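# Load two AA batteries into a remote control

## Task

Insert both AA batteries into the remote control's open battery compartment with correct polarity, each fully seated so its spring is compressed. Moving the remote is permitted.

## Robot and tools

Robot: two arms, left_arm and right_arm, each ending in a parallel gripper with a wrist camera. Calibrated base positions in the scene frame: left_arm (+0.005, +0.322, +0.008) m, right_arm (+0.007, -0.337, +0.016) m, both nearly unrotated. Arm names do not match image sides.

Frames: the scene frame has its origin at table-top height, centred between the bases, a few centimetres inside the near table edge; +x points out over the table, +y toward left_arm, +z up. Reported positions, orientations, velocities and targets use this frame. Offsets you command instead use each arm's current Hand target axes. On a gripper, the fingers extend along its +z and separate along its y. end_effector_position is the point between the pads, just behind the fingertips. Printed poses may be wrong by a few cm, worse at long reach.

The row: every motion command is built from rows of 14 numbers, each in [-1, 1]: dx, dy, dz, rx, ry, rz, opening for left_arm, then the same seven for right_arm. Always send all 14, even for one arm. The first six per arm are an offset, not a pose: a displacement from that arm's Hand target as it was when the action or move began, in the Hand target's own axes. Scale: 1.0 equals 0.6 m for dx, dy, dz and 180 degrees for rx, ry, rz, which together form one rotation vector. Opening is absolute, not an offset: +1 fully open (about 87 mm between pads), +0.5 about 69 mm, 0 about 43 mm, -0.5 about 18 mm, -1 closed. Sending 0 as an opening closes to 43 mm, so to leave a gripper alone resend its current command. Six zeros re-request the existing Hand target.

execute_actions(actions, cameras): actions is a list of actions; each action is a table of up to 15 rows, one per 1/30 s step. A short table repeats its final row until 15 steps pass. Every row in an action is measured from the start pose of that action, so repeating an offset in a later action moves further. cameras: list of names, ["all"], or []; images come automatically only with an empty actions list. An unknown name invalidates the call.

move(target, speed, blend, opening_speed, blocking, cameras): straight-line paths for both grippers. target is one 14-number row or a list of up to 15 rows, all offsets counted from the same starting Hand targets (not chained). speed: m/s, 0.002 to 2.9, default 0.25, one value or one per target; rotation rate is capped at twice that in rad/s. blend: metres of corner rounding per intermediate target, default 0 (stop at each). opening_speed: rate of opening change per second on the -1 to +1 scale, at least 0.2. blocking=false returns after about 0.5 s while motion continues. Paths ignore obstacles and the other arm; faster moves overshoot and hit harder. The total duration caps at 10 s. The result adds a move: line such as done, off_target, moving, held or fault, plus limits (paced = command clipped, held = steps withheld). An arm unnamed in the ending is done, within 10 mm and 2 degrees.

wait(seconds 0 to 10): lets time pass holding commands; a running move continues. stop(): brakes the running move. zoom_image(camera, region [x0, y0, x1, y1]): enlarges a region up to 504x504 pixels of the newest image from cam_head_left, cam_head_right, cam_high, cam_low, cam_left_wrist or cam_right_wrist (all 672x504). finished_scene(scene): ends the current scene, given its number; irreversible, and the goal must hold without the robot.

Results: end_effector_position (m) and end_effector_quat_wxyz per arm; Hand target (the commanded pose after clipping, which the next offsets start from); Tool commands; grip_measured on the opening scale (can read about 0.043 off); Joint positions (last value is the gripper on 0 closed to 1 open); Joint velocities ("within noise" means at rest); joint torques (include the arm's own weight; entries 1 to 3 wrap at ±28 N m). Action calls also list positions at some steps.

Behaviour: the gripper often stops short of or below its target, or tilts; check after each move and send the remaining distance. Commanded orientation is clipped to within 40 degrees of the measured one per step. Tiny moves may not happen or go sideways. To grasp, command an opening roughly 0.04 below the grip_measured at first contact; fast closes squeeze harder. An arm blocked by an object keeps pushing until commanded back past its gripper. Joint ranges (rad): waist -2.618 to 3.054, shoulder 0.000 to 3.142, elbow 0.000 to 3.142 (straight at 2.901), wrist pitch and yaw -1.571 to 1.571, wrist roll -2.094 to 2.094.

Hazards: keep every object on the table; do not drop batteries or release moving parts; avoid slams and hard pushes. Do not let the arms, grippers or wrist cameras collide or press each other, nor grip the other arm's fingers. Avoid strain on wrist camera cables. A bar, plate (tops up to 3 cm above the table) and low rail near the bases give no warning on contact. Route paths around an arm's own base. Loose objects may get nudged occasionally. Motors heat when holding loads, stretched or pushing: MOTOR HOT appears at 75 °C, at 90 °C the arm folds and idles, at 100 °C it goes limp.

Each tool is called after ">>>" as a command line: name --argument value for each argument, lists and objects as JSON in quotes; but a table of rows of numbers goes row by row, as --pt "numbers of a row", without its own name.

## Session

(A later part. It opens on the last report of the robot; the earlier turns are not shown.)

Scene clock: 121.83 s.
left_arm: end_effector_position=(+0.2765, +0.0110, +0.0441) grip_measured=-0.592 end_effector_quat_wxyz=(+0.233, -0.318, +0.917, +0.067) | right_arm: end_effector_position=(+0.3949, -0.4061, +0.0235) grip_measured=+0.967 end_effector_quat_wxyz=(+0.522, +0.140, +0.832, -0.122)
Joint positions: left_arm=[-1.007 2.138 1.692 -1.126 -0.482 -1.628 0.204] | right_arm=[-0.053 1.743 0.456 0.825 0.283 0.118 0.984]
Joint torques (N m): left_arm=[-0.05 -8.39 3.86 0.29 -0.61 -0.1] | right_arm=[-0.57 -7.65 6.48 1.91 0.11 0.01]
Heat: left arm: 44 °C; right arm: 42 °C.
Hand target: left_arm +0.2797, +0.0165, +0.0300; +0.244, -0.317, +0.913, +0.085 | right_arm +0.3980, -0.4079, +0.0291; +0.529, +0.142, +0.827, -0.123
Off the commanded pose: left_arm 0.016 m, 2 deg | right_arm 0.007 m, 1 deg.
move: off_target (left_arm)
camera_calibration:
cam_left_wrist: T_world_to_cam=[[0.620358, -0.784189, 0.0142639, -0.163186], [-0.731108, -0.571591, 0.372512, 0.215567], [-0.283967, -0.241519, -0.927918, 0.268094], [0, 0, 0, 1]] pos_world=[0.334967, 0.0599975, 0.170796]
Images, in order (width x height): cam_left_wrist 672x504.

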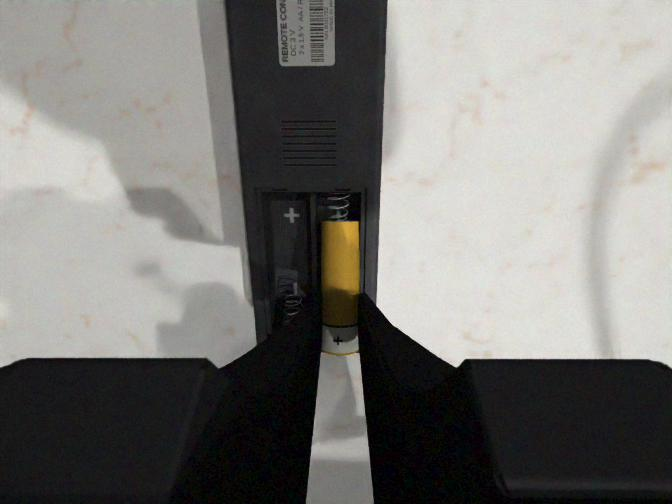

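>>> wait --seconds 0.1 --cameras '["cam_head_left", "cam_head_right"]'

>>> zoom_image --camera "cam_head_left" --region '[200, 230, 310, 330]'

>>> zoom_image --camera "cam_head_right" --region '[265, 255, 335, 320]'

Scene clock: 122.43 s.
left_arm: end_effector_position=(+0.2766, +0.0111, +0.0441) grip_measured=-0.592 end_effector_quat_wxyz=(+0.234, -0.318, +0.916, +0.067) | right_arm: end_effector_position=(+0.3949, -0.4061, +0.0235) grip_measured=+0.967 end_effector_quat_wxyz=(+0.522, +0.140, +0.832, -0.122)
Joint positions: left_arm=[-1.007 2.138 1.692 -1.126 -0.483 -1.629 0.204] | right_arm=[-0.053 1.743 0.456 0.825 0.283 0.118 0.984]
Joint torques (N m): left_arm=[-0.14 -8.42 3.88 0.26 -0.75 -0.17] | right_arm=[-0.55 -7.66 6.48 1.91 0.11 0.01]
Heat: left arm: 44 °C; right arm: 42 °C.
Hand target: left_arm +0.2798, +0.0166, +0.0300; +0.244, -0.317, +0.913, +0.085 | right_arm +0.3980, -0.4079, +0.0291; +0.529, +0.142, +0.827, -0.123
Tool commands: left_gripper/opening=-0.68 right_gripper/opening=+1.0
Off the commanded pose: left_arm 0.016 m, 2 deg | right_arm 0.007 m, 1 deg.
wait: 0.10 s; at rest from the start
Images, in order (width x height): cam_head_left 672x504, cam_head_right 672x504.

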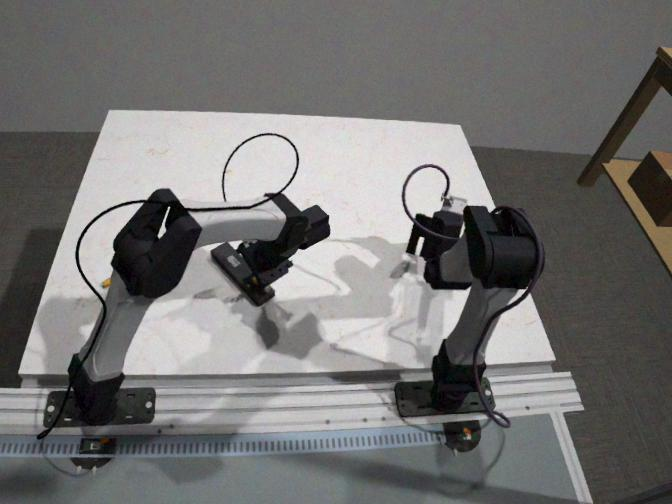

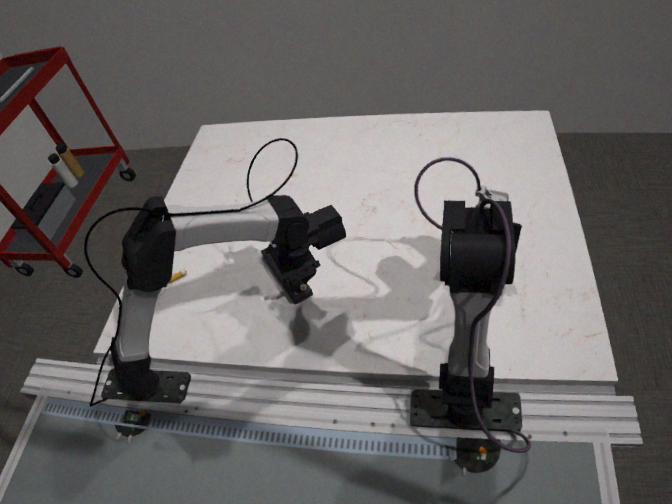

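Scaled by 4.582 from the camera's 672x504 image, which has a finer 960x720 frame.

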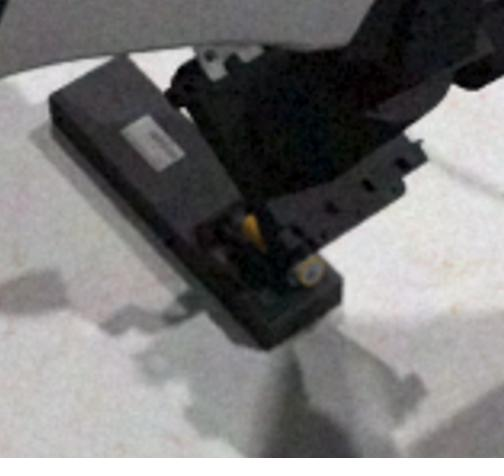

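Scaled by 7.200 from the camera's 672x504 image, which has a finer 960x720 frame.

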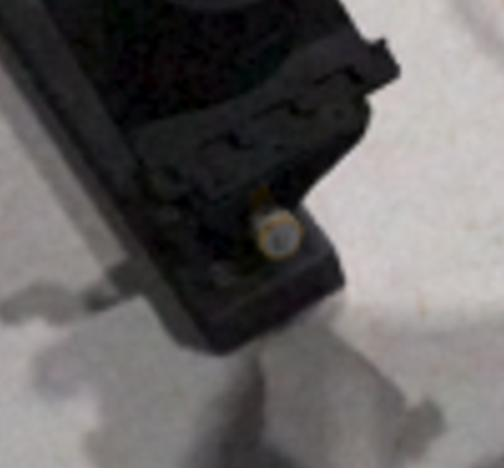

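>>> move --pt "-0.01682 -0.0037 -0.077 0 0 0 -0.68 0 0 0 0 0 0 1.0" --pt "-0.14767 0.16083 -0.10745 0.10633 -0.05439 0.15176 -0.68 0 0 0 0 0 0 1.0" --pt "-0.22002 0.31647 -0.00792 0.21314 -0.0721 0.28089 -0.68 0 0 0 0 0 0 1.0" --speed '[0.08, 0.25, 0.25]' --blend '[0.01, 0.03, 0]' --cameras '["cam_left_wrist", "cam_head_left"]'

Scene clock: 140.13 s.
left_arm: end_effector_position=(+0.2474, +0.2366, +0.0985) grip_measured=-0.592 end_effector_quat_wxyz=(+0.360, +0.197, +0.909, -0.076) | right_arm: end_effector_position=(+0.3949, -0.4061, +0.0235) grip_measured=+0.967 end_effector_quat_wxyz=(+0.522, +0.140, +0.832, -0.122)
Joint positions: left_arm=[-0.334 0.96 0.604 -0.471 0.097 0.1 0.204] | right_arm=[-0.053 1.743 0.456 0.825 0.283 0.118 0.984]
Joint torques (N m): left_arm=[0.55 -2.56 5.49 1.83 0.16 0.04] | right_arm=[-0.57 -7.65 6.48 1.91 0.11 0.01]
Heat: left arm: 45 °C; right arm: 42 °C.
Hand target: left_arm +0.2499, +0.2349, +0.1001; +0.369, +0.201, +0.904, -0.082 | right_arm +0.3980, -0.4079, +0.0291; +0.529, +0.142, +0.827, -0.123
Off the commanded pose: left_arm 0.004 m, 1 deg | right_arm 0.007 m, 1 deg.
move: done
camera_calibration:
cam_left_wrist: T_world_to_cam=[[-0.403378, -0.914954, -0.0120435, 0.317772], [-0.909201, 0.399289, 0.117989, 0.142333], [-0.103146, 0.0585443, -0.992942, 0.25544], [0, 0, 0, 1]] pos_world=[0.283939, 0.21896, 0.24067]
Images, in order (width x height): cam_head_left 672x504, cam_left_wrist 672x504.

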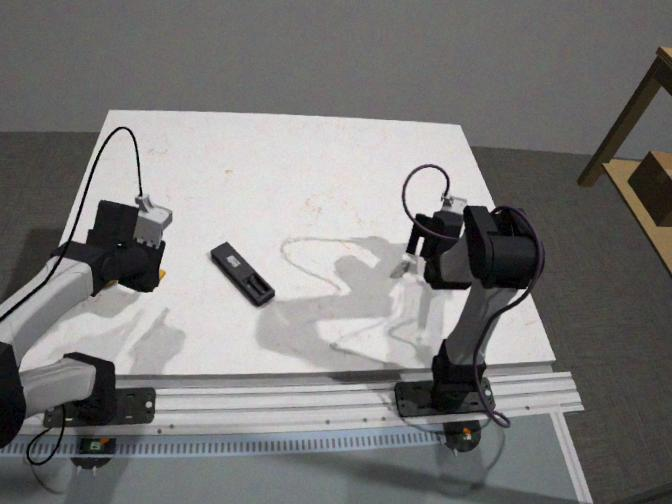

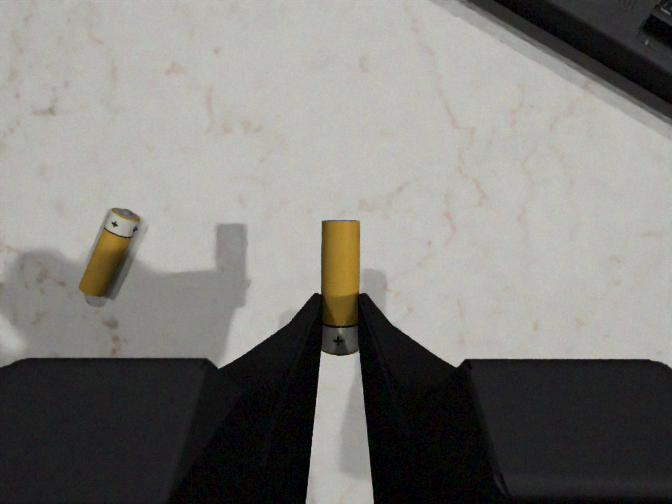

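>>> move --target '[0.07935, 0, 0.08106, 0, -0.0072, 0, -0.68, 0, 0, 0, 0, 0, 0, 1.0]' --speed 0.1 --cameras '["cam_left_wrist"]'

Scene clock: 142.43 s.
left_arm: end_effector_position=(+0.2491, +0.2359, +0.0343) grip_measured=-0.592 end_effector_quat_wxyz=(+0.377, +0.197, +0.901, -0.079) | right_arm: end_effector_position=(+0.3949, -0.4061, +0.0235) grip_measured=+0.967 end_effector_quat_wxyz=(+0.522, +0.140, +0.832, -0.122)
Joint positions: left_arm=[-0.334 1.037 0.347 -0.099 0.1 0.1 0.204] | right_arm=[-0.053 1.743 0.456 0.825 0.283 0.118 0.984]
Joint torques (N m): left_arm=[0.49 -1.13 5.07 1.91 0.13 -0.01] | right_arm=[-0.57 -7.65 6.46 1.91 0.11 0.01]
Heat: left arm: 45 °C; right arm: 42 °C.
Hand target: left_arm +0.2500, +0.2350, +0.0321; +0.379, +0.200, +0.900, -0.084 | right_arm +0.3980, -0.4079, +0.0291; +0.529, +0.142, +0.827, -0.123
Off the commanded pose: left_arm 0.003 m, 1 deg | right_arm 0.007 m, 1 deg.
move: done
camera_calibration:
cam_left_wrist: T_world_to_cam=[[-0.405504, -0.913972, -0.0148595, 0.317519], [-0.911644, 0.403175, 0.0797249, 0.152754], [-0.0668753, 0.0458754, -0.996706, 0.186059], [0, 0, 0, 1]] pos_world=[0.280455, 0.220081, 0.177986]
Images, in order (width x height): cam_left_wrist 672x504.

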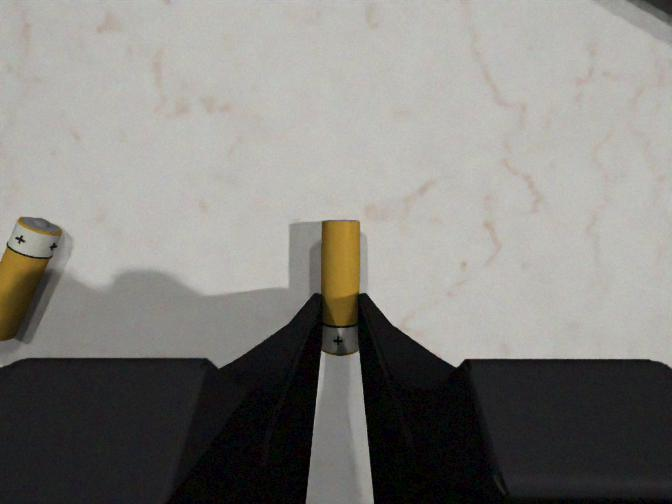

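>>> move --target '[0.01384, 0, 0.01353, 0, 0, 0, -0.68, 0, 0, 0, 0, 0, 0, 1.0]' --speed 0.04 --cameras '["cam_left_wrist"]'

>>> zoom_image --camera "cam_left_wrist" --region '[270, 190, 410, 370]'

Scene clock: 143.93 s.
left_arm: end_effector_position=(+0.2520, +0.2348, +0.0257) grip_measured=-0.592 end_effector_quat_wxyz=(+0.384, +0.198, +0.899, -0.080) | right_arm: end_effector_position=(+0.3949, -0.4061, +0.0235) grip_measured=+0.967 end_effector_quat_wxyz=(+0.522, +0.140, +0.832, -0.122)
Joint positions: left_arm=[-0.334 1.073 0.314 -0.015 0.101 0.1 0.204] | right_arm=[-0.053 1.743 0.456 0.825 0.283 0.118 0.984]
Joint torques (N m): left_arm=[0.54 -1.35 4.62 1.86 0.12 -0.02] | right_arm=[-0.57 -7.64 6.46 1.91 0.11 0.01]
Heat: left arm: 45 °C; right arm: 42 °C.
Hand target: left_arm +0.2500, +0.2350, +0.0204; +0.379, +0.200, +0.900, -0.084 | right_arm +0.3980, -0.4079, +0.0291; +0.529, +0.142, +0.827, -0.123
Off the commanded pose: left_arm 0.006 m, 1 deg | right_arm 0.007 m, 1 deg.
move: done
camera_calibration:
cam_left_wrist: T_world_to_cam=[[-0.406102, -0.91369, -0.0158756, 0.317752], [-0.912238, 0.40431, 0.0659975, 0.156786], [-0.0538826, 0.041284, -0.997693, 0.175535], [0, 0, 0, 1]] pos_world=[0.281524, 0.21969, 0.169827]
Images, in order (width x height): cam_left_wrist 672x504.

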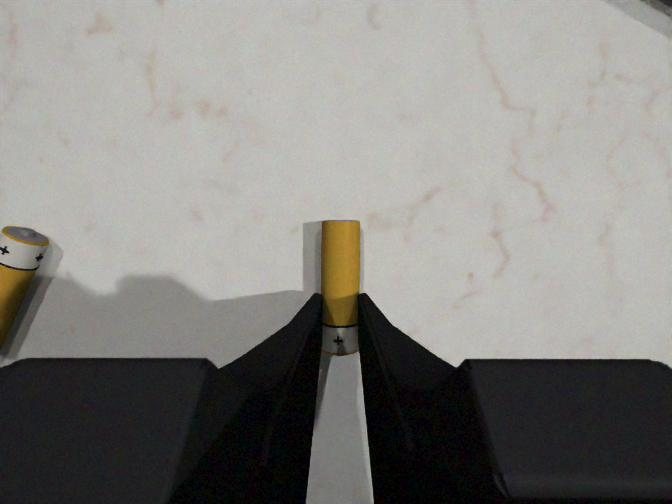

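Scaled by 2.800 from the camera's 672x504 image, which has a finer 960x720 frame.

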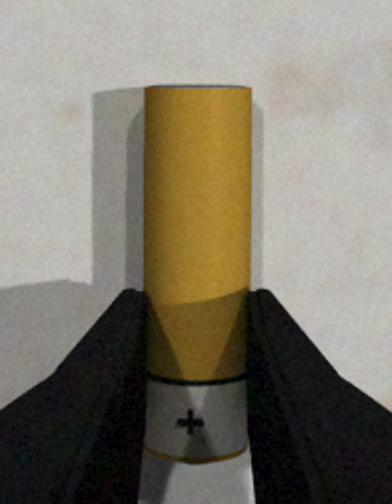

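>>> move --target '[0.00597, 0, 0.00583, 0, 0.0089, 0, -0.68, 0, 0, 0, 0, 0, 0, 1.0]' --speed 0.03 --cameras '["cam_left_wrist"]'

>>> zoom_image --camera "cam_left_wrist" --region '[270, 190, 410, 370]'

Scene clock: 145.50 s.
left_arm: end_effector_position=(+0.2570, +0.2334, +0.0251) grip_measured=-0.592 end_effector_quat_wxyz=(+0.389, +0.197, +0.896, -0.080) | right_arm: end_effector_position=(+0.3949, -0.4061, +0.0235) grip_measured=+0.967 end_effector_quat_wxyz=(+0.522, +0.140, +0.832, -0.122)
Joint positions: left_arm=[-0.334 1.099 0.314 0.023 0.101 0.1 0.204] | right_arm=[-0.053 1.743 0.456 0.825 0.283 0.118 0.984]
Joint torques (N m): left_arm=[0.06 -0.43 5.71 1.38 0.08 0.06] | right_arm=[-0.57 -7.65 6.48 1.91 0.11 0.01]
Heat: left arm: 44 °C; right arm: 42 °C.
Hand target: left_arm +0.2501, +0.2350, +0.0155; +0.367, +0.201, +0.905, -0.081 | right_arm +0.3980, -0.4079, +0.0291; +0.529, +0.142, +0.827, -0.123
Off the commanded pose: left_arm 0.012 m, 3 deg | right_arm 0.007 m, 1 deg.
move: off_target (left_arm)
camera_calibration:
cam_left_wrist: T_world_to_cam=[[-0.406016, -0.913698, -0.0175165, 0.318426], [-0.912892, 0.404624, 0.0539282, 0.162354], [-0.0421864, 0.0378864, -0.998391, 0.173019], [0, 0, 0, 1]] pos_world=[0.284797, 0.218697, 0.169563]
Images, in order (width x height): cam_left_wrist 672x504.

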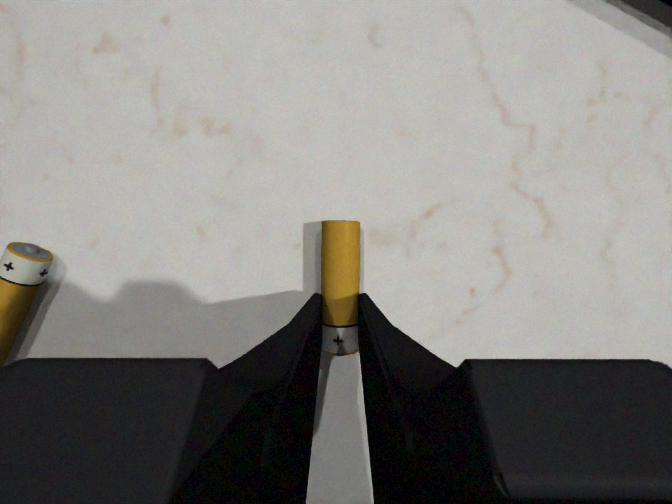

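Scaled by 2.800 from the camera's 672x504 image, which has a finer 960x720 frame.

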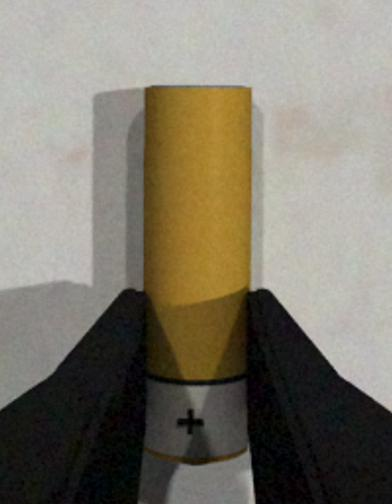

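>>> move --target '[-0.00597, 0, -0.00583, 0, 0, 0, -0.68, 0, 0, 0, 0, 0, 0, 1.0]' --speed 0.03 --cameras '[]'

>>> move --target '[0, 0, 0, 0, 0, 0, -0.1, 0, 0, 0, 0, 0, 0, 1.0]' --speed 0.03 --opening_speed 0.5 --cameras '["cam_left_wrist"]'

>>> zoom_image --camera "cam_left_wrist" --region '[250, 190, 430, 370]'

Scene clock: 147.00 s.
left_arm: end_effector_position=(+0.2571, +0.2333, +0.0252) grip_measured=-0.592 end_effector_quat_wxyz=(+0.389, +0.197, +0.896, -0.080) | right_arm: end_effector_position=(+0.3949, -0.4061, +0.0235) grip_measured=+0.967 end_effector_quat_wxyz=(+0.522, +0.140, +0.832, -0.122)
Joint positions: left_arm=[-0.334 1.1 0.315 0.021 0.101 0.1 0.204] | right_arm=[-0.053 1.743 0.456 0.825 0.283 0.118 0.984]
Joint torques (N m): left_arm=[0.17 -1.73 6.98 1.1 0.08 0.03] | right_arm=[-0.57 -7.66 6.48 1.9 0.11 0.01]
Heat: left arm: 44 °C; right arm: 42 °C.
Hand target: left_arm +0.2502, +0.2349, +0.0205; +0.367, +0.201, +0.905, -0.081 | right_arm +0.3980, -0.4079, +0.0291; +0.529, +0.142, +0.827, -0.123
Off the commanded pose: left_arm 0.009 m, 3 deg | right_arm 0.007 m, 1 deg.
move: off_target (left_arm)
No camera images: "cameras" was empty.

Scene clock: 148.37 s.
left_arm: end_effector_position=(+0.2528, +0.2345, +0.0220) grip_measured=-0.100 end_effector_quat_wxyz=(+0.379, +0.198, +0.901, -0.080) | right_arm: end_effector_position=(+0.3949, -0.4061, +0.0235) grip_measured=+0.967 end_effector_quat_wxyz=(+0.522, +0.140, +0.832, -0.122)
Joint positions: left_arm=[-0.334 1.1 0.315 -0.001 0.102 0.1 0.45] | right_arm=[-0.053 1.743 0.456 0.825 0.283 0.118 0.984]
Joint torques (N m): left_arm=[0.17 -1.68 6.82 1.31 0.04 0.02] | right_arm=[-0.55 -7.65 6.46 1.91 0.11 0.01]
Heat: left arm: 44 °C; right arm: 42 °C.
Hand target: left_arm +0.2502, +0.2349, +0.0205; +0.367, +0.201, +0.905, -0.081 | right_arm +0.3980, -0.4079, +0.0291; +0.529, +0.142, +0.827, -0.123
Off the commanded pose: left_arm 0.003 m, 2 deg | right_arm 0.007 m, 1 deg.
move: done
camera_calibration:
cam_left_wrist: T_world_to_cam=[[-0.406725, -0.913444, -0.0139678, 0.317751], [-0.911314, 0.404612, 0.0761262, 0.157358], [-0.0638855, 0.0436915, -0.997, 0.173859], [0, 0, 0, 1]] pos_world=[0.283747, 0.218983, 0.165797]
Images, in order (width x height): cam_left_wrist 672x504.

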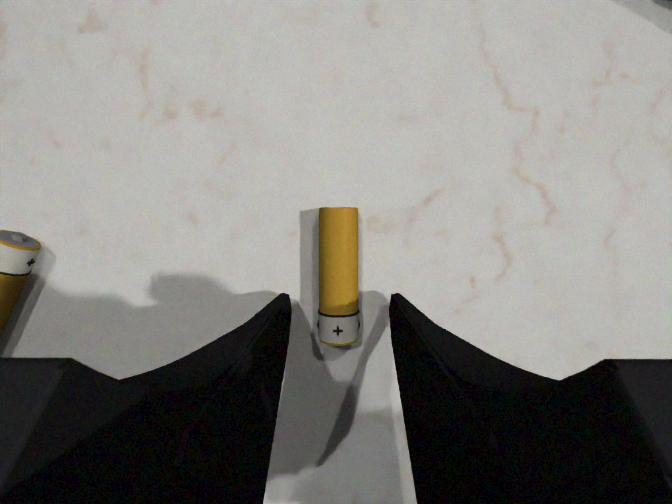

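Scaled by 2.800 from the camera's 672x504 image, which has a finer 960x720 frame.

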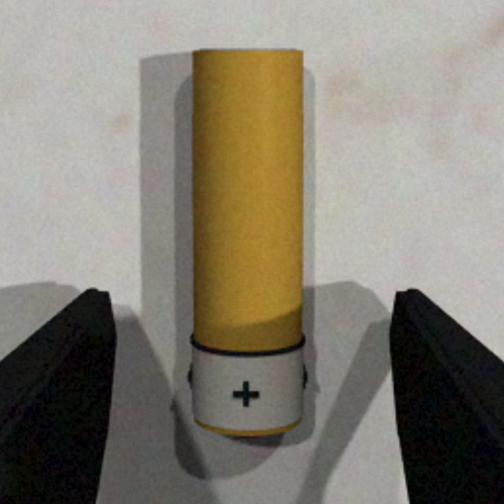

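>>> move --pt "0 0 0 0 0 0 -0.1 -0.18198 -0.01064 -0.08163 0 0 0 1.0" --pt "0 0 0 0 0 0 -0.1 -0.01068 0.6175 -0.46692 -0.24647 0.19766 -0.22098 1.0" --speed 0.25 --blend '[0.04, 0]' --cameras '["cam_right_wrist", "cam_head_left"]'

Scene clock: 155.00 s.
left_arm: end_effector_position=(+0.2528, +0.2345, +0.0220) grip_measured=-0.100 end_effector_quat_wxyz=(+0.379, +0.198, +0.901, -0.080) | right_arm: end_effector_position=(+0.3001, +0.0329, +0.1317) grip_measured=+0.967 end_effector_quat_wxyz=(+0.212, -0.306, +0.926, +0.067)
Joint positions: left_arm=[-0.334 1.1 0.315 -0.001 0.102 0.1 0.45] | right_arm=[0.927 2.041 1.901 -0.962 0.111 0.258 0.984]
Joint torques (N m): left_arm=[0.17 -1.57 6.89 1.34 0.06 0.01] | right_arm=[-0.44 -10.22 10.61 1.1 -0.07 -0.06]
Heat: left arm: 43 °C; right arm: 42 °C.
Hand target: left_arm +0.2502, +0.2349, +0.0205; +0.367, +0.201, +0.905, -0.081 | right_arm +0.3006, +0.0350, +0.1301; +0.205, -0.309, +0.926, +0.069
Off the commanded pose: left_arm 0.003 m, 2 deg | right_arm 0.003 m, 1 deg.
move: done
camera_calibration:
cam_right_wrist: T_world_to_cam=[[0.59226, -0.805513, 0.019446, -0.156572], [-0.734657, -0.529936, 0.423612, 0.20324], [-0.33092, -0.265174, -0.905635, 0.371277], [0, 0, 0, 1]] pos_world=[0.364906, 0.0800364, 0.253192]
Images, in order (width x height): cam_head_left 672x504, cam_right_wrist 672x504.

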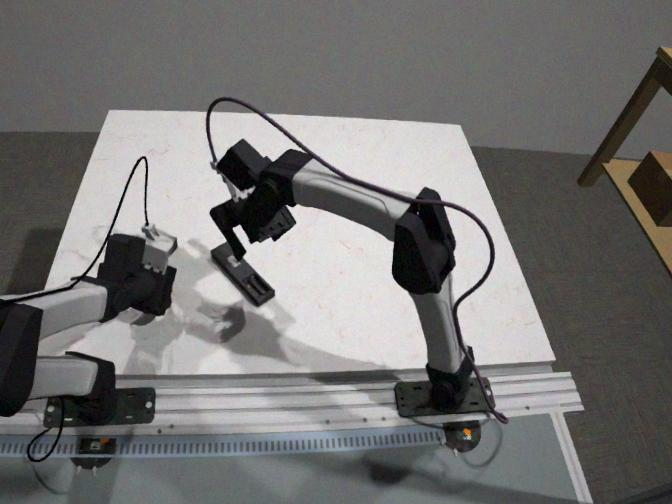

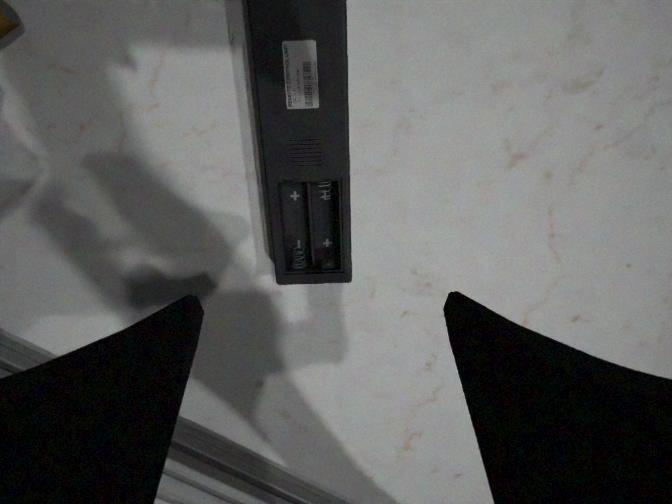

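>>> move --target '[0, 0, 0, 0, 0, 0, -0.1, 0.05027, 0.01543, 0.10543, -0.0019, 0.1111, -0.0071, 1.0]' --speed 0.15 --cameras '["cam_right_wrist", "cam_head_right"]'

Scene clock: 161.83 s.
left_arm: end_effector_position=(+0.2528, +0.2345, +0.0220) grip_measured=-0.100 end_effector_quat_wxyz=(+0.379, +0.198, +0.901, -0.080) | right_arm: end_effector_position=(+0.2935, +0.0448, +0.0649) grip_measured=+0.967 end_effector_quat_wxyz=(+0.054, -0.327, +0.944, +0.016)
Joint positions: left_arm=[-0.334 1.1 0.315 -0.001 0.102 0.1 0.45] | right_arm=[0.922 2.504 2.46 -1.383 0.018 0.245 0.984]
Joint torques (N m): left_arm=[0.29 -1.69 6.82 1.34 0.05 -0.06] | right_arm=[-1.07 -12.63 9.77 0.51 -0.13 -0.09]
Heat: left arm: 42 °C; right arm: 42 °C.
Hand target: left_arm +0.2502, +0.2349, +0.0205; +0.367, +0.201, +0.905, -0.081 | right_arm +0.2944, +0.0422, +0.0600; +0.041, -0.328, +0.944, +0.015
Off the commanded pose: left_arm 0.003 m, 2 deg | right_arm 0.006 m, 1 deg.
move: done
camera_calibration:
cam_right_wrist: T_world_to_cam=[[0.619592, -0.784666, 0.0201143, -0.150816], [-0.569356, -0.431642, 0.699656, 0.162161], [-0.540315, -0.444953, -0.714197, 0.368838], [0, 0, 0, 1]] pos_world=[0.38506, 0.115771, 0.152999]
Images, in order (width x height): cam_head_right 672x504, cam_right_wrist 672x504.

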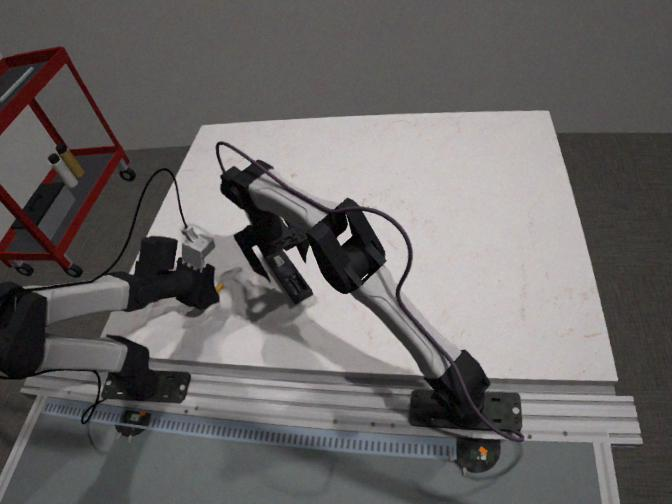

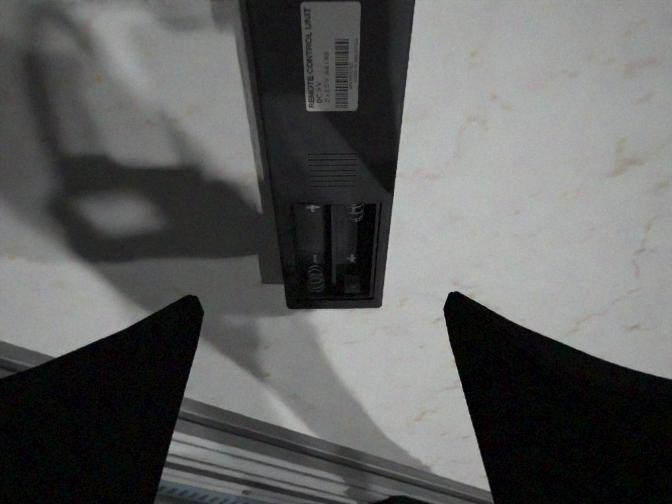

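>>> move --target '[0, 0, 0, 0, 0, 0, -0.1, 0.0066, -0.00473, 0.07478, 0, 0, 0, 1.0]' --speed 0.08 --cameras '["cam_right_wrist"]'

Scene clock: 164.70 s.
left_arm: end_effector_position=(+0.2528, +0.2345, +0.0220) grip_measured=-0.100 end_effector_quat_wxyz=(+0.379, +0.198, +0.901, -0.080) | right_arm: end_effector_position=(+0.2943, +0.0409, +0.0180) grip_measured=+0.967 end_effector_quat_wxyz=(+0.044, -0.327, +0.944, +0.009)
Joint positions: left_arm=[-0.334 1.1 0.315 -0.001 0.102 0.1 0.45] | right_arm=[0.917 2.504 2.271 -1.217 0.017 0.241 0.984]
Joint torques (N m): left_arm=[0.13 -1.62 7.1 1.3 0.11 0.06] | right_arm=[-1.03 -14.58 6.84 0.73 -0.13 -0.09]
Heat: left arm: 42 °C; right arm: 43 °C.
Hand target: left_arm +0.2502, +0.2349, +0.0205; +0.367, +0.201, +0.905, -0.081 | right_arm +0.2961, +0.0399, +0.0149; +0.041, -0.328, +0.944, +0.014
Off the commanded pose: left_arm 0.003 m, 2 deg | right_arm 0.004 m, 1 deg.
move: done
camera_calibration:
cam_right_wrist: T_world_to_cam=[[0.619349, -0.784695, 0.0256979, -0.15343], [-0.559993, -0.41858, 0.714982, 0.190188], [-0.550286, -0.457214, -0.69867, 0.337123], [0, 0, 0, 1]] pos_world=[0.387044, 0.11335, 0.103499]
Images, in order (width x height): cam_right_wrist 672x504.

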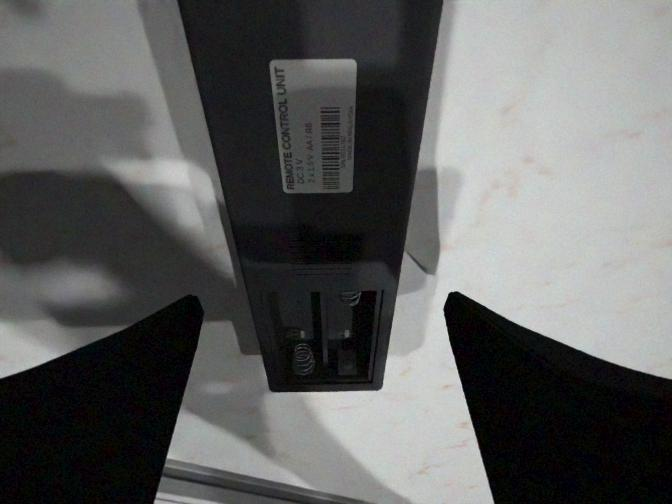

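>>> move --target '[0, 0, 0, 0, 0, 0, -0.1, 0, 0, 0, 0, 0, 0, 0.03]' --speed 0.05 --opening_speed 0.6 --cameras '["cam_right_wrist"]'

Scene clock: 166.87 s.
left_arm: end_effector_position=(+0.2528, +0.2345, +0.0220) grip_measured=-0.100 end_effector_quat_wxyz=(+0.379, +0.198, +0.901, -0.080) | right_arm: end_effector_position=(+0.2943, +0.0410, +0.0180) grip_measured=+0.060 end_effector_quat_wxyz=(+0.045, -0.327, +0.944, +0.010)
Joint positions: left_arm=[-0.334 1.1 0.315 -0.001 0.102 0.1 0.45] | right_arm=[0.917 2.504 2.271 -1.216 0.017 0.241 0.53]
Joint torques (N m): left_arm=[0.23 -1.73 6.86 1.32 0.04 -0.03] | right_arm=[-1.02 -14.6 6.86 0.73 -0.12 -0.09]
Heat: left arm: 41 °C; right arm: 43 °C.
Hand target: left_arm +0.2502, +0.2349, +0.0205; +0.367, +0.201, +0.905, -0.081 | right_arm +0.2961, +0.0399, +0.0149; +0.041, -0.328, +0.944, +0.014
Off the commanded pose: left_arm 0.003 m, 2 deg | right_arm 0.004 m, 1 deg.
move: done
camera_calibration:
cam_right_wrist: T_world_to_cam=[[0.619391, -0.784677, 0.0252217, -0.15332], [-0.559879, -0.418968, 0.714844, 0.190244], [-0.550355, -0.456889, -0.698829, 0.337175], [0, 0, 0, 1]] pos_world=[0.387044, 0.113451, 0.1035]
Images, in order (width x height): cam_right_wrist 672x504.

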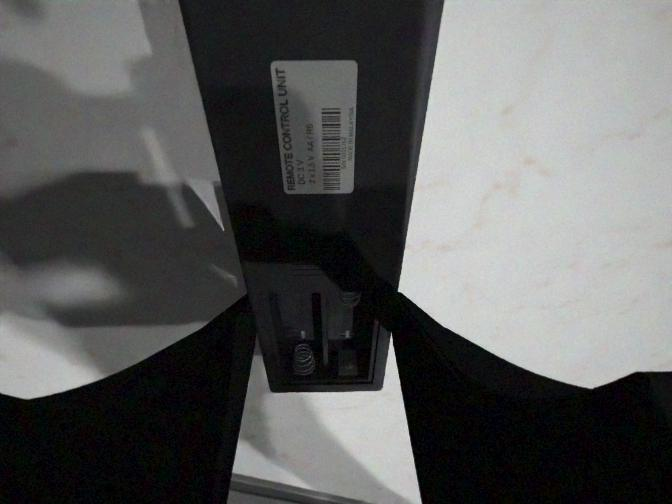

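>>> move --pt "0 0 0 0 0 0 -0.1 -0.00132 0 -0.01513 0 0 0 0.03" --pt "0 0 0 0 0 0 -0.1 0.0454 0.06042 -0.01913 0.0407 -0.0007 0.4655 0.03" --speed 0.15 --blend '[0.005, 0]' --cameras '["cam_right_wrist", "cam_head_left"]'

Scene clock: 173.63 s.
left_arm: end_effector_position=(+0.2528, +0.2345, +0.0220) grip_measured=-0.100 end_effector_quat_wxyz=(+0.379, +0.198, +0.901, -0.080) | right_arm: end_effector_position=(+0.2570, +0.0513, +0.0161) grip_measured=+0.060 end_effector_quat_wxyz=(+0.042, +0.381, +0.923, -0.019)
Joint positions: left_arm=[-0.334 1.1 0.315 -0.001 0.102 0.1 0.45] | right_arm=[0.95 2.321 1.935 -1.165 0.076 1.723 0.53]
Joint torques (N m): left_arm=[0.14 -1.47 6.93 1.3 0.02 0.02] | right_arm=[0.54 -15.86 5.38 0.3 0.09 0.23]
Heat: left arm: 41 °C; right arm: 46 °C.
Hand target: left_arm +0.2502, +0.2349, +0.0205; +0.367, +0.201, +0.905, -0.081 | right_arm +0.2517, +0.0509, +0.0239; +0.041, +0.389, +0.920, -0.016
Off the commanded pose: left_arm 0.003 m, 2 deg | right_arm 0.010 m, 1 deg.
move: done; blend cut to 0.0045 m at target 1
camera_calibration:
cam_right_wrist: T_world_to_cam=[[-0.703768, -0.710212, 0.0175757, 0.21433], [-0.488199, 0.501447, 0.714292, 0.109388], [-0.516112, 0.494115, -0.699627, 0.26258], [0, 0, 0, 1]] pos_world=[0.339762, -0.0323772, 0.101807]
Images, in order (width x height): cam_head_left 672x504, cam_right_wrist 672x504.

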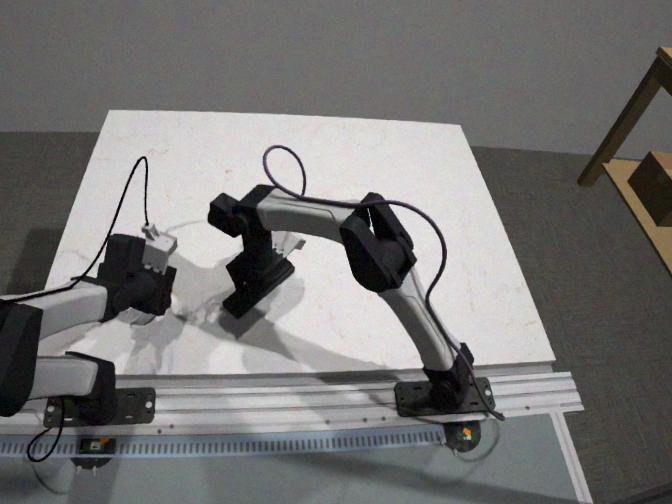

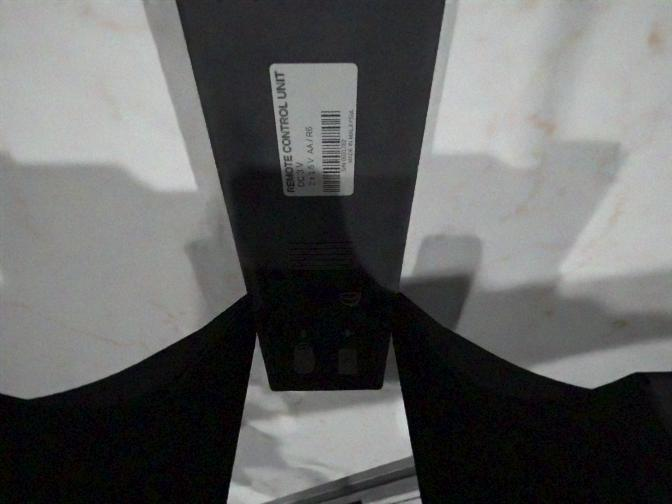

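>>> move --pt "0 0 0 0 0 0 -0.1 0 0 0 0 0 0 0.7" --pt "0 0 0 0 0 0 -0.1 -0.19433 0.00798 0.02368 0 0 0 0.7" --speed 0.1 --cameras '["cam_right_wrist", "cam_head_left"]'

Scene clock: 177.67 s.
left_arm: end_effector_position=(+0.2528, +0.2345, +0.0220) grip_measured=-0.100 end_effector_quat_wxyz=(+0.379, +0.198, +0.901, -0.080) | right_arm: end_effector_position=(+0.3319, -0.0326, +0.0078) grip_measured=+0.700 end_effector_quat_wxyz=(+0.034, +0.390, +0.920, -0.033)
Joint positions: left_arm=[-0.334 1.1 0.315 -0.001 0.102 0.1 0.45] | right_arm=[0.698 2.316 1.883 -1.133 0.068 1.491 0.85]
Joint torques (N m): left_arm=[0.17 -1.54 7.01 1.3 0.04 0.04] | right_arm=[-0.61 -15.73 7.36 0.41 0.1 -0.05]
Heat: left arm: 40 °C; right arm: 49 °C.
Hand target: left_arm +0.2502, +0.2349, +0.0205; +0.367, +0.201, +0.905, -0.081 | right_arm +0.3368, -0.0300, +0.0200; +0.041, +0.389, +0.920, -0.017
Off the commanded pose: left_arm 0.003 m, 2 deg | right_arm 0.013 m, 2 deg.
move: off_target (right_arm)
camera_calibration:
cam_right_wrist: T_world_to_cam=[[-0.717219, -0.695116, 0.0490916, 0.212262], [-0.459987, 0.525178, 0.715961, 0.185359], [-0.523458, 0.49092, -0.696412, 0.339181], [0, 0, 0, 1]] pos_world=[0.415049, -0.11631, 0.0930793]
Images, in order (width x height): cam_head_left 672x504, cam_right_wrist 672x504.

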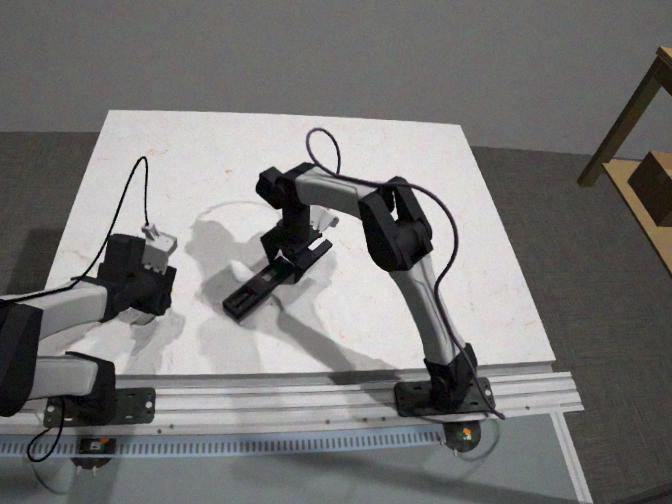

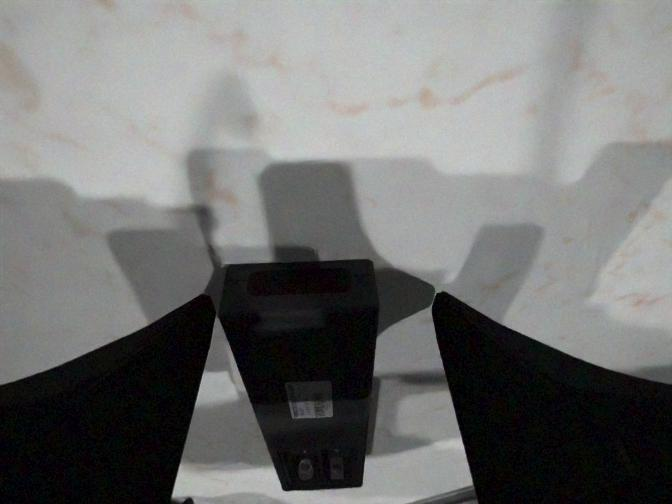

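>>> move --target '[0, 0, 0, 0, 0, 0, -0.1, -0.00128, 0.01182, -0.01658, 0, 0, 0, 0.7]' --speed 0.05 --cameras '["cam_right_wrist"]'

Scene clock: 179.83 s.
left_arm: end_effector_position=(+0.2528, +0.2345, +0.0220) grip_measured=-0.100 end_effector_quat_wxyz=(+0.379, +0.198, +0.901, -0.080) | right_arm: end_effector_position=(+0.3405, -0.0251, +0.0233) grip_measured=+0.700 end_effector_quat_wxyz=(+0.041, +0.390, +0.920, -0.019)
Joint positions: left_arm=[-0.334 1.1 0.315 -0.001 0.102 0.1 0.45] | right_arm=[0.698 2.316 1.946 -1.163 0.068 1.49 0.85]
Joint torques (N m): left_arm=[0.31 -1.66 6.75 1.34 0.06 0.01] | right_arm=[-0.53 -13.7 9.31 0.24 0.08 -0.05]
Heat: left arm: 40 °C; right arm: 50 °C.
Hand target: left_arm +0.2502, +0.2349, +0.0205; +0.367, +0.201, +0.905, -0.081 | right_arm +0.3418, -0.0249, +0.0300; +0.041, +0.389, +0.920, -0.017
Off the commanded pose: left_arm 0.003 m, 2 deg | right_arm 0.007 m, 0 deg.
move: done
camera_calibration:
cam_right_wrist: T_world_to_cam=[[-0.717013, -0.696873, 0.0161245, 0.223528], [-0.479068, 0.509453, 0.714809, 0.180403], [-0.506346, 0.504803, -0.699134, 0.345378], [0, 0, 0, 1]] pos_world=[0.421578, -0.110484, 0.108908]
Images, in order (width x height): cam_right_wrist 672x504.

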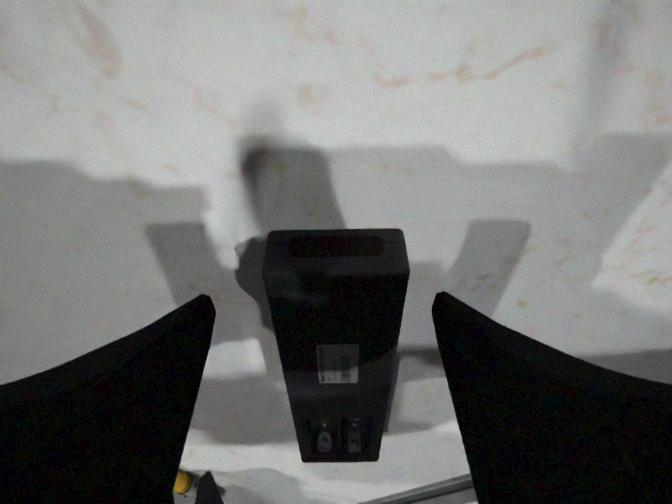

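>>> move --target '[0, 0, 0, 0, 0, 0, -0.1, 0.00081, -0.00473, 0.00995, 0, 0, 0, 0.7]' --speed 0.04 --cameras '[]'

Scene clock: 181.33 s.
left_arm: end_effector_position=(+0.2528, +0.2345, +0.0220) grip_measured=-0.100 end_effector_quat_wxyz=(+0.379, +0.198, +0.901, -0.080) | right_arm: end_effector_position=(+0.3385, -0.0268, +0.0209) grip_measured=+0.700 end_effector_quat_wxyz=(+0.039, +0.390, +0.920, -0.022)
Joint positions: left_arm=[-0.334 1.1 0.315 -0.001 0.102 0.1 0.45] | right_arm=[0.698 2.316 1.936 -1.162 0.068 1.49 0.85]
Joint torques (N m): left_arm=[0.42 -1.66 6.93 1.32 0.03 0.02] | right_arm=[-0.54 -14.39 6.56 0.47 0.08 -0.05]
Heat: left arm: 40 °C; right arm: 50 °C.
Hand target: left_arm +0.2502, +0.2349, +0.0205; +0.367, +0.201, +0.905, -0.081 | right_arm +0.3399, -0.0269, +0.0241; +0.041, +0.389, +0.920, -0.016
Off the commanded pose: left_arm 0.003 m, 2 deg | right_arm 0.003 m, 1 deg.
move: done
No camera images: "cameras" was empty.

>>> move --pt "0 0 0 0 0 0 -0.1 0.0007 0 0.0083 0 0 0 0.7" --pt "0 0 0 0 0 0 -0.1 0.0007 0 0.0083 0 0 0 0.03" --speed 0.04 --opening_speed 0.6 --cameras '["cam_right_wrist"]'

Scene clock: 183.83 s.
left_arm: end_effector_position=(+0.2528, +0.2345, +0.0220) grip_measured=-0.100 end_effector_quat_wxyz=(+0.379, +0.198, +0.901, -0.080) | right_arm: end_effector_position=(+0.3388, -0.0266, +0.0177) grip_measured=+0.060 end_effector_quat_wxyz=(+0.040, +0.390, +0.920, -0.021)
Joint positions: left_arm=[-0.334 1.1 0.315 -0.001 0.102 0.1 0.45] | right_arm=[0.698 2.316 1.924 -1.146 0.068 1.489 0.53]
Joint torques (N m): left_arm=[0.5 -1.65 6.89 1.29 0.09 0] | right_arm=[-0.53 -14.01 6.49 0.48 0.08 -0.04]
Heat: left arm: 40 °C; right arm: 51 °C.
Hand target: left_arm +0.2502, +0.2349, +0.0205; +0.367, +0.201, +0.905, -0.081 | right_arm +0.3398, -0.0270, +0.0190; +0.041, +0.389, +0.920, -0.017
Off the commanded pose: left_arm 0.003 m, 2 deg | right_arm 0.002 m, 1 deg.
move: done
camera_calibration:
cam_right_wrist: T_world_to_cam=[[-0.716494, -0.697273, 0.0211255, 0.221064], [-0.476636, 0.511438, 0.715017, 0.183575], [-0.509366, 0.502236, -0.698788, 0.342354], [0, 0, 0, 1]] pos_world=[0.420273, -0.111688, 0.103304]
Images, in order (width x height): cam_right_wrist 672x504.

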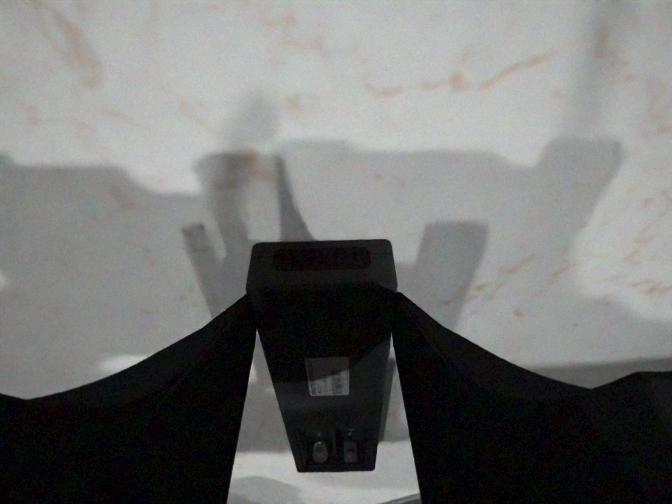

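>>> move --target '[-0.00335, -0.0004, -0.0172, 0, 0, 0, -0.1, 0, 0, 0, 0, 0, 0, 0.03]' --speed 0.04 --cameras '["cam_left_wrist"]'

>>> zoom_image --camera "cam_left_wrist" --region '[250, 190, 430, 370]'

Scene clock: 186.70 s.
left_arm: end_effector_position=(+0.2418, +0.2378, +0.0217) grip_measured=-0.100 end_effector_quat_wxyz=(+0.363, +0.199, +0.907, -0.078) | right_arm: end_effector_position=(+0.3388, -0.0266, +0.0177) grip_measured=+0.060 end_effector_quat_wxyz=(+0.040, +0.390, +0.920, -0.021)
Joint positions: left_arm=[-0.334 1.056 0.318 -0.083 0.102 0.103 0.45] | right_arm=[0.698 2.316 1.924 -1.146 0.068 1.489 0.53]
Joint torques (N m): left_arm=[0.72 -2.95 7.76 1.36 0.09 -0.01] | right_arm=[-0.53 -14.01 6.49 0.48 0.08 -0.04]
Heat: left arm: 40 °C; right arm: 52 °C.
Hand target: left_arm +0.2448, +0.2372, +0.0292; +0.367, +0.201, +0.905, -0.081 | right_arm +0.3398, -0.0270, +0.0190; +0.041, +0.389, +0.920, -0.017
Off the commanded pose: left_arm 0.008 m, 1 deg | right_arm 0.002 m, 0 deg.
move: done
camera_calibration:
cam_left_wrist: T_world_to_cam=[[-0.408419, -0.912728, -0.0110362, 0.316513], [-0.907703, 0.404836, 0.110374, 0.144352], [-0.0962734, 0.0550964, -0.993829, 0.17783], [0, 0, 0, 1]] pos_world=[0.277418, 0.220653, 0.164294]
Images, in order (width x height): cam_left_wrist 672x504.

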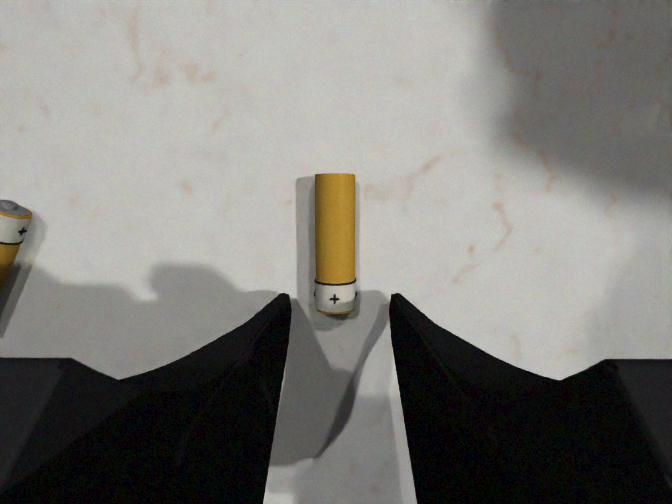

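Scaled by 2.800 from the camera's 672x504 image, which has a finer 960x720 frame.

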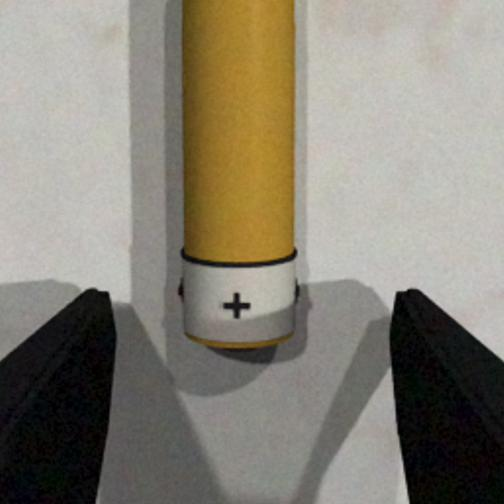

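>>> move --target '[-0.0108, -0.0001, -0.0058, 0, 0, 0, -0.1, 0, 0, 0, 0, 0, 0, 0.03]' --speed 0.04 --cameras '["cam_left_wrist"]'

>>> zoom_image --camera "cam_left_wrist" --region '[250, 160, 430, 340]'

Scene clock: 188.33 s.
left_arm: end_effector_position=(+0.2383, +0.2389, +0.0228) grip_measured=-0.100 end_effector_quat_wxyz=(+0.349, +0.200, +0.912, -0.077) | right_arm: end_effector_position=(+0.3388, -0.0266, +0.0177) grip_measured=+0.060 end_effector_quat_wxyz=(+0.040, +0.390, +0.920, -0.021)
Joint positions: left_arm=[-0.334 1.056 0.341 -0.135 0.102 0.103 0.45] | right_arm=[0.698 2.316 1.924 -1.146 0.068 1.489 0.53]
Joint torques (N m): left_arm=[0.2 -3.55 8.42 1.46 0.1 0] | right_arm=[-0.53 -14.01 6.5 0.48 0.08 -0.04]
Heat: left arm: 40 °C; right arm: 52 °C.
Hand target: left_arm +0.2468, +0.2362, +0.0363; +0.367, +0.201, +0.905, -0.081 | right_arm +0.3398, -0.0270, +0.0190; +0.041, +0.389, +0.920, -0.017
Off the commanded pose: left_arm 0.016 m, 2 deg | right_arm 0.002 m, 0 deg.
move: off_target (left_arm)
camera_calibration:
cam_left_wrist: T_world_to_cam=[[-0.408796, -0.912597, -0.00731949, 0.316006], [-0.904101, 0.40387, 0.139608, 0.139384], [-0.12445, 0.0636888, -0.99018, 0.183046], [0, 0, 0, 1]] pos_world=[0.277979, 0.220434, 0.164103]
Images, in order (width x height): cam_left_wrist 672x504.

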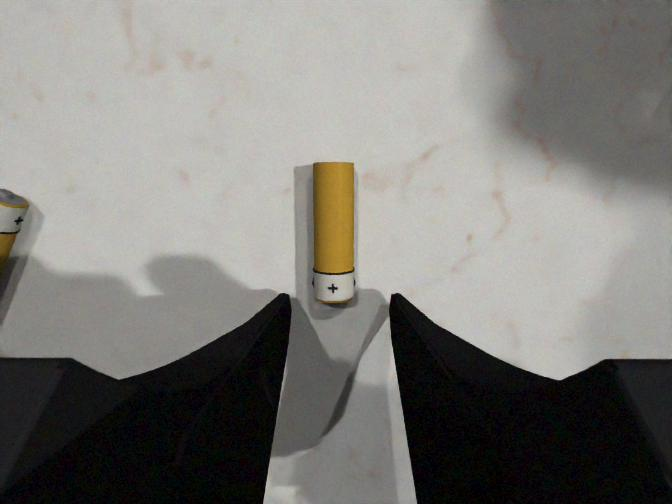

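Scaled by 2.800 from the camera's 672x504 image, which has a finer 960x720 frame.

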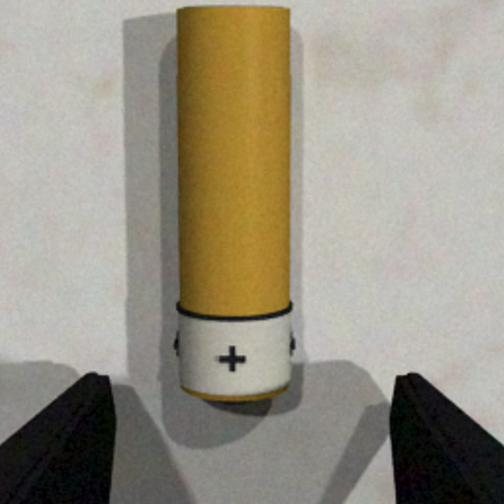

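>>> move --pt "-0.03167 -0.0001 -0.036 0 0 0 -0.1 0 0 0 0 0 0 0.03" --pt "0.01895 -0.00155 0.0137 0 0 0 -0.1 0 0 0 0 0 0 0.03" --speed 0.06 --cameras '["cam_left_wrist"]'

>>> zoom_image --camera "cam_left_wrist" --region '[250, 160, 430, 340]'

Scene clock: 192.03 s.
left_arm: end_effector_position=(+0.2444, +0.2371, +0.0257) grip_measured=-0.100 end_effector_quat_wxyz=(+0.367, +0.199, +0.905, -0.079) | right_arm: end_effector_position=(+0.3388, -0.0266, +0.0177) grip_measured=+0.060 end_effector_quat_wxyz=(+0.040, +0.390, +0.920, -0.021)
Joint positions: left_arm=[-0.334 1.053 0.329 -0.088 0.102 0.103 0.45] | right_arm=[0.698 2.316 1.924 -1.146 0.068 1.489 0.53]
Joint torques (N m): left_arm=[-0.02 -1.16 4.88 1.81 0.02 -0.01] | right_arm=[-0.53 -14.01 6.49 0.48 0.08 -0.04]
Heat: left arm: 39 °C; right arm: 53 °C.
Hand target: left_arm +0.2443, +0.2364, +0.0225; +0.367, +0.201, +0.905, -0.081 | right_arm +0.3398, -0.0270, +0.0190; +0.041, +0.389, +0.920, -0.017
Off the commanded pose: left_arm 0.003 m, 0 deg | right_arm 0.002 m, 0 deg.
move: done
camera_calibration:
cam_left_wrist: T_world_to_cam=[[-0.408606, -0.912627, -0.0124048, 0.316931], [-0.908441, 0.405344, 0.102131, 0.146823], [-0.0881792, 0.0530004, -0.994694, 0.180541], [0, 0, 0, 1]] pos_world=[0.2788, 0.220157, 0.168519]
Images, in order (width x height): cam_left_wrist 672x504.

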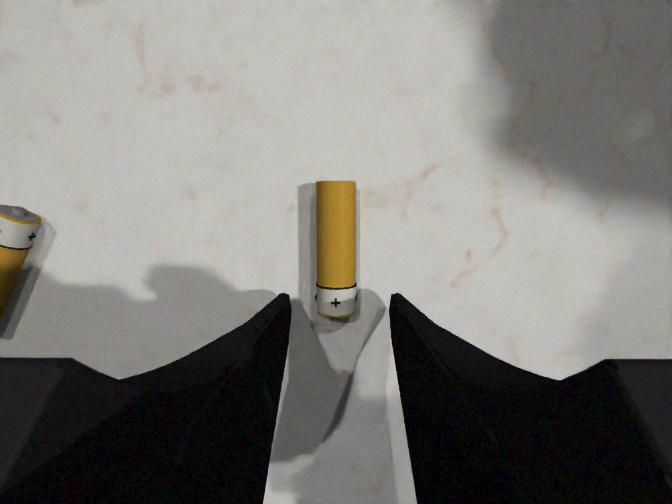

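Scaled by 2.800 from the camera's 672x504 image, which has a finer 960x720 frame.

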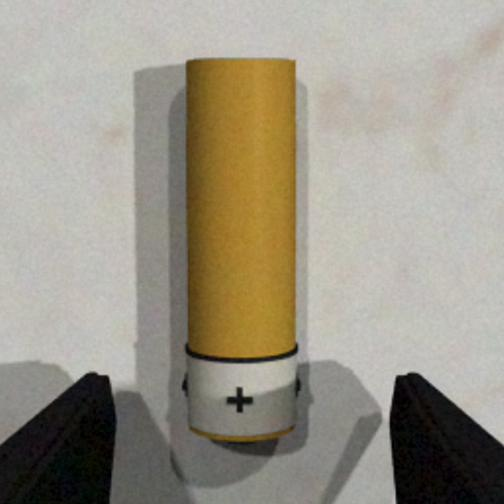

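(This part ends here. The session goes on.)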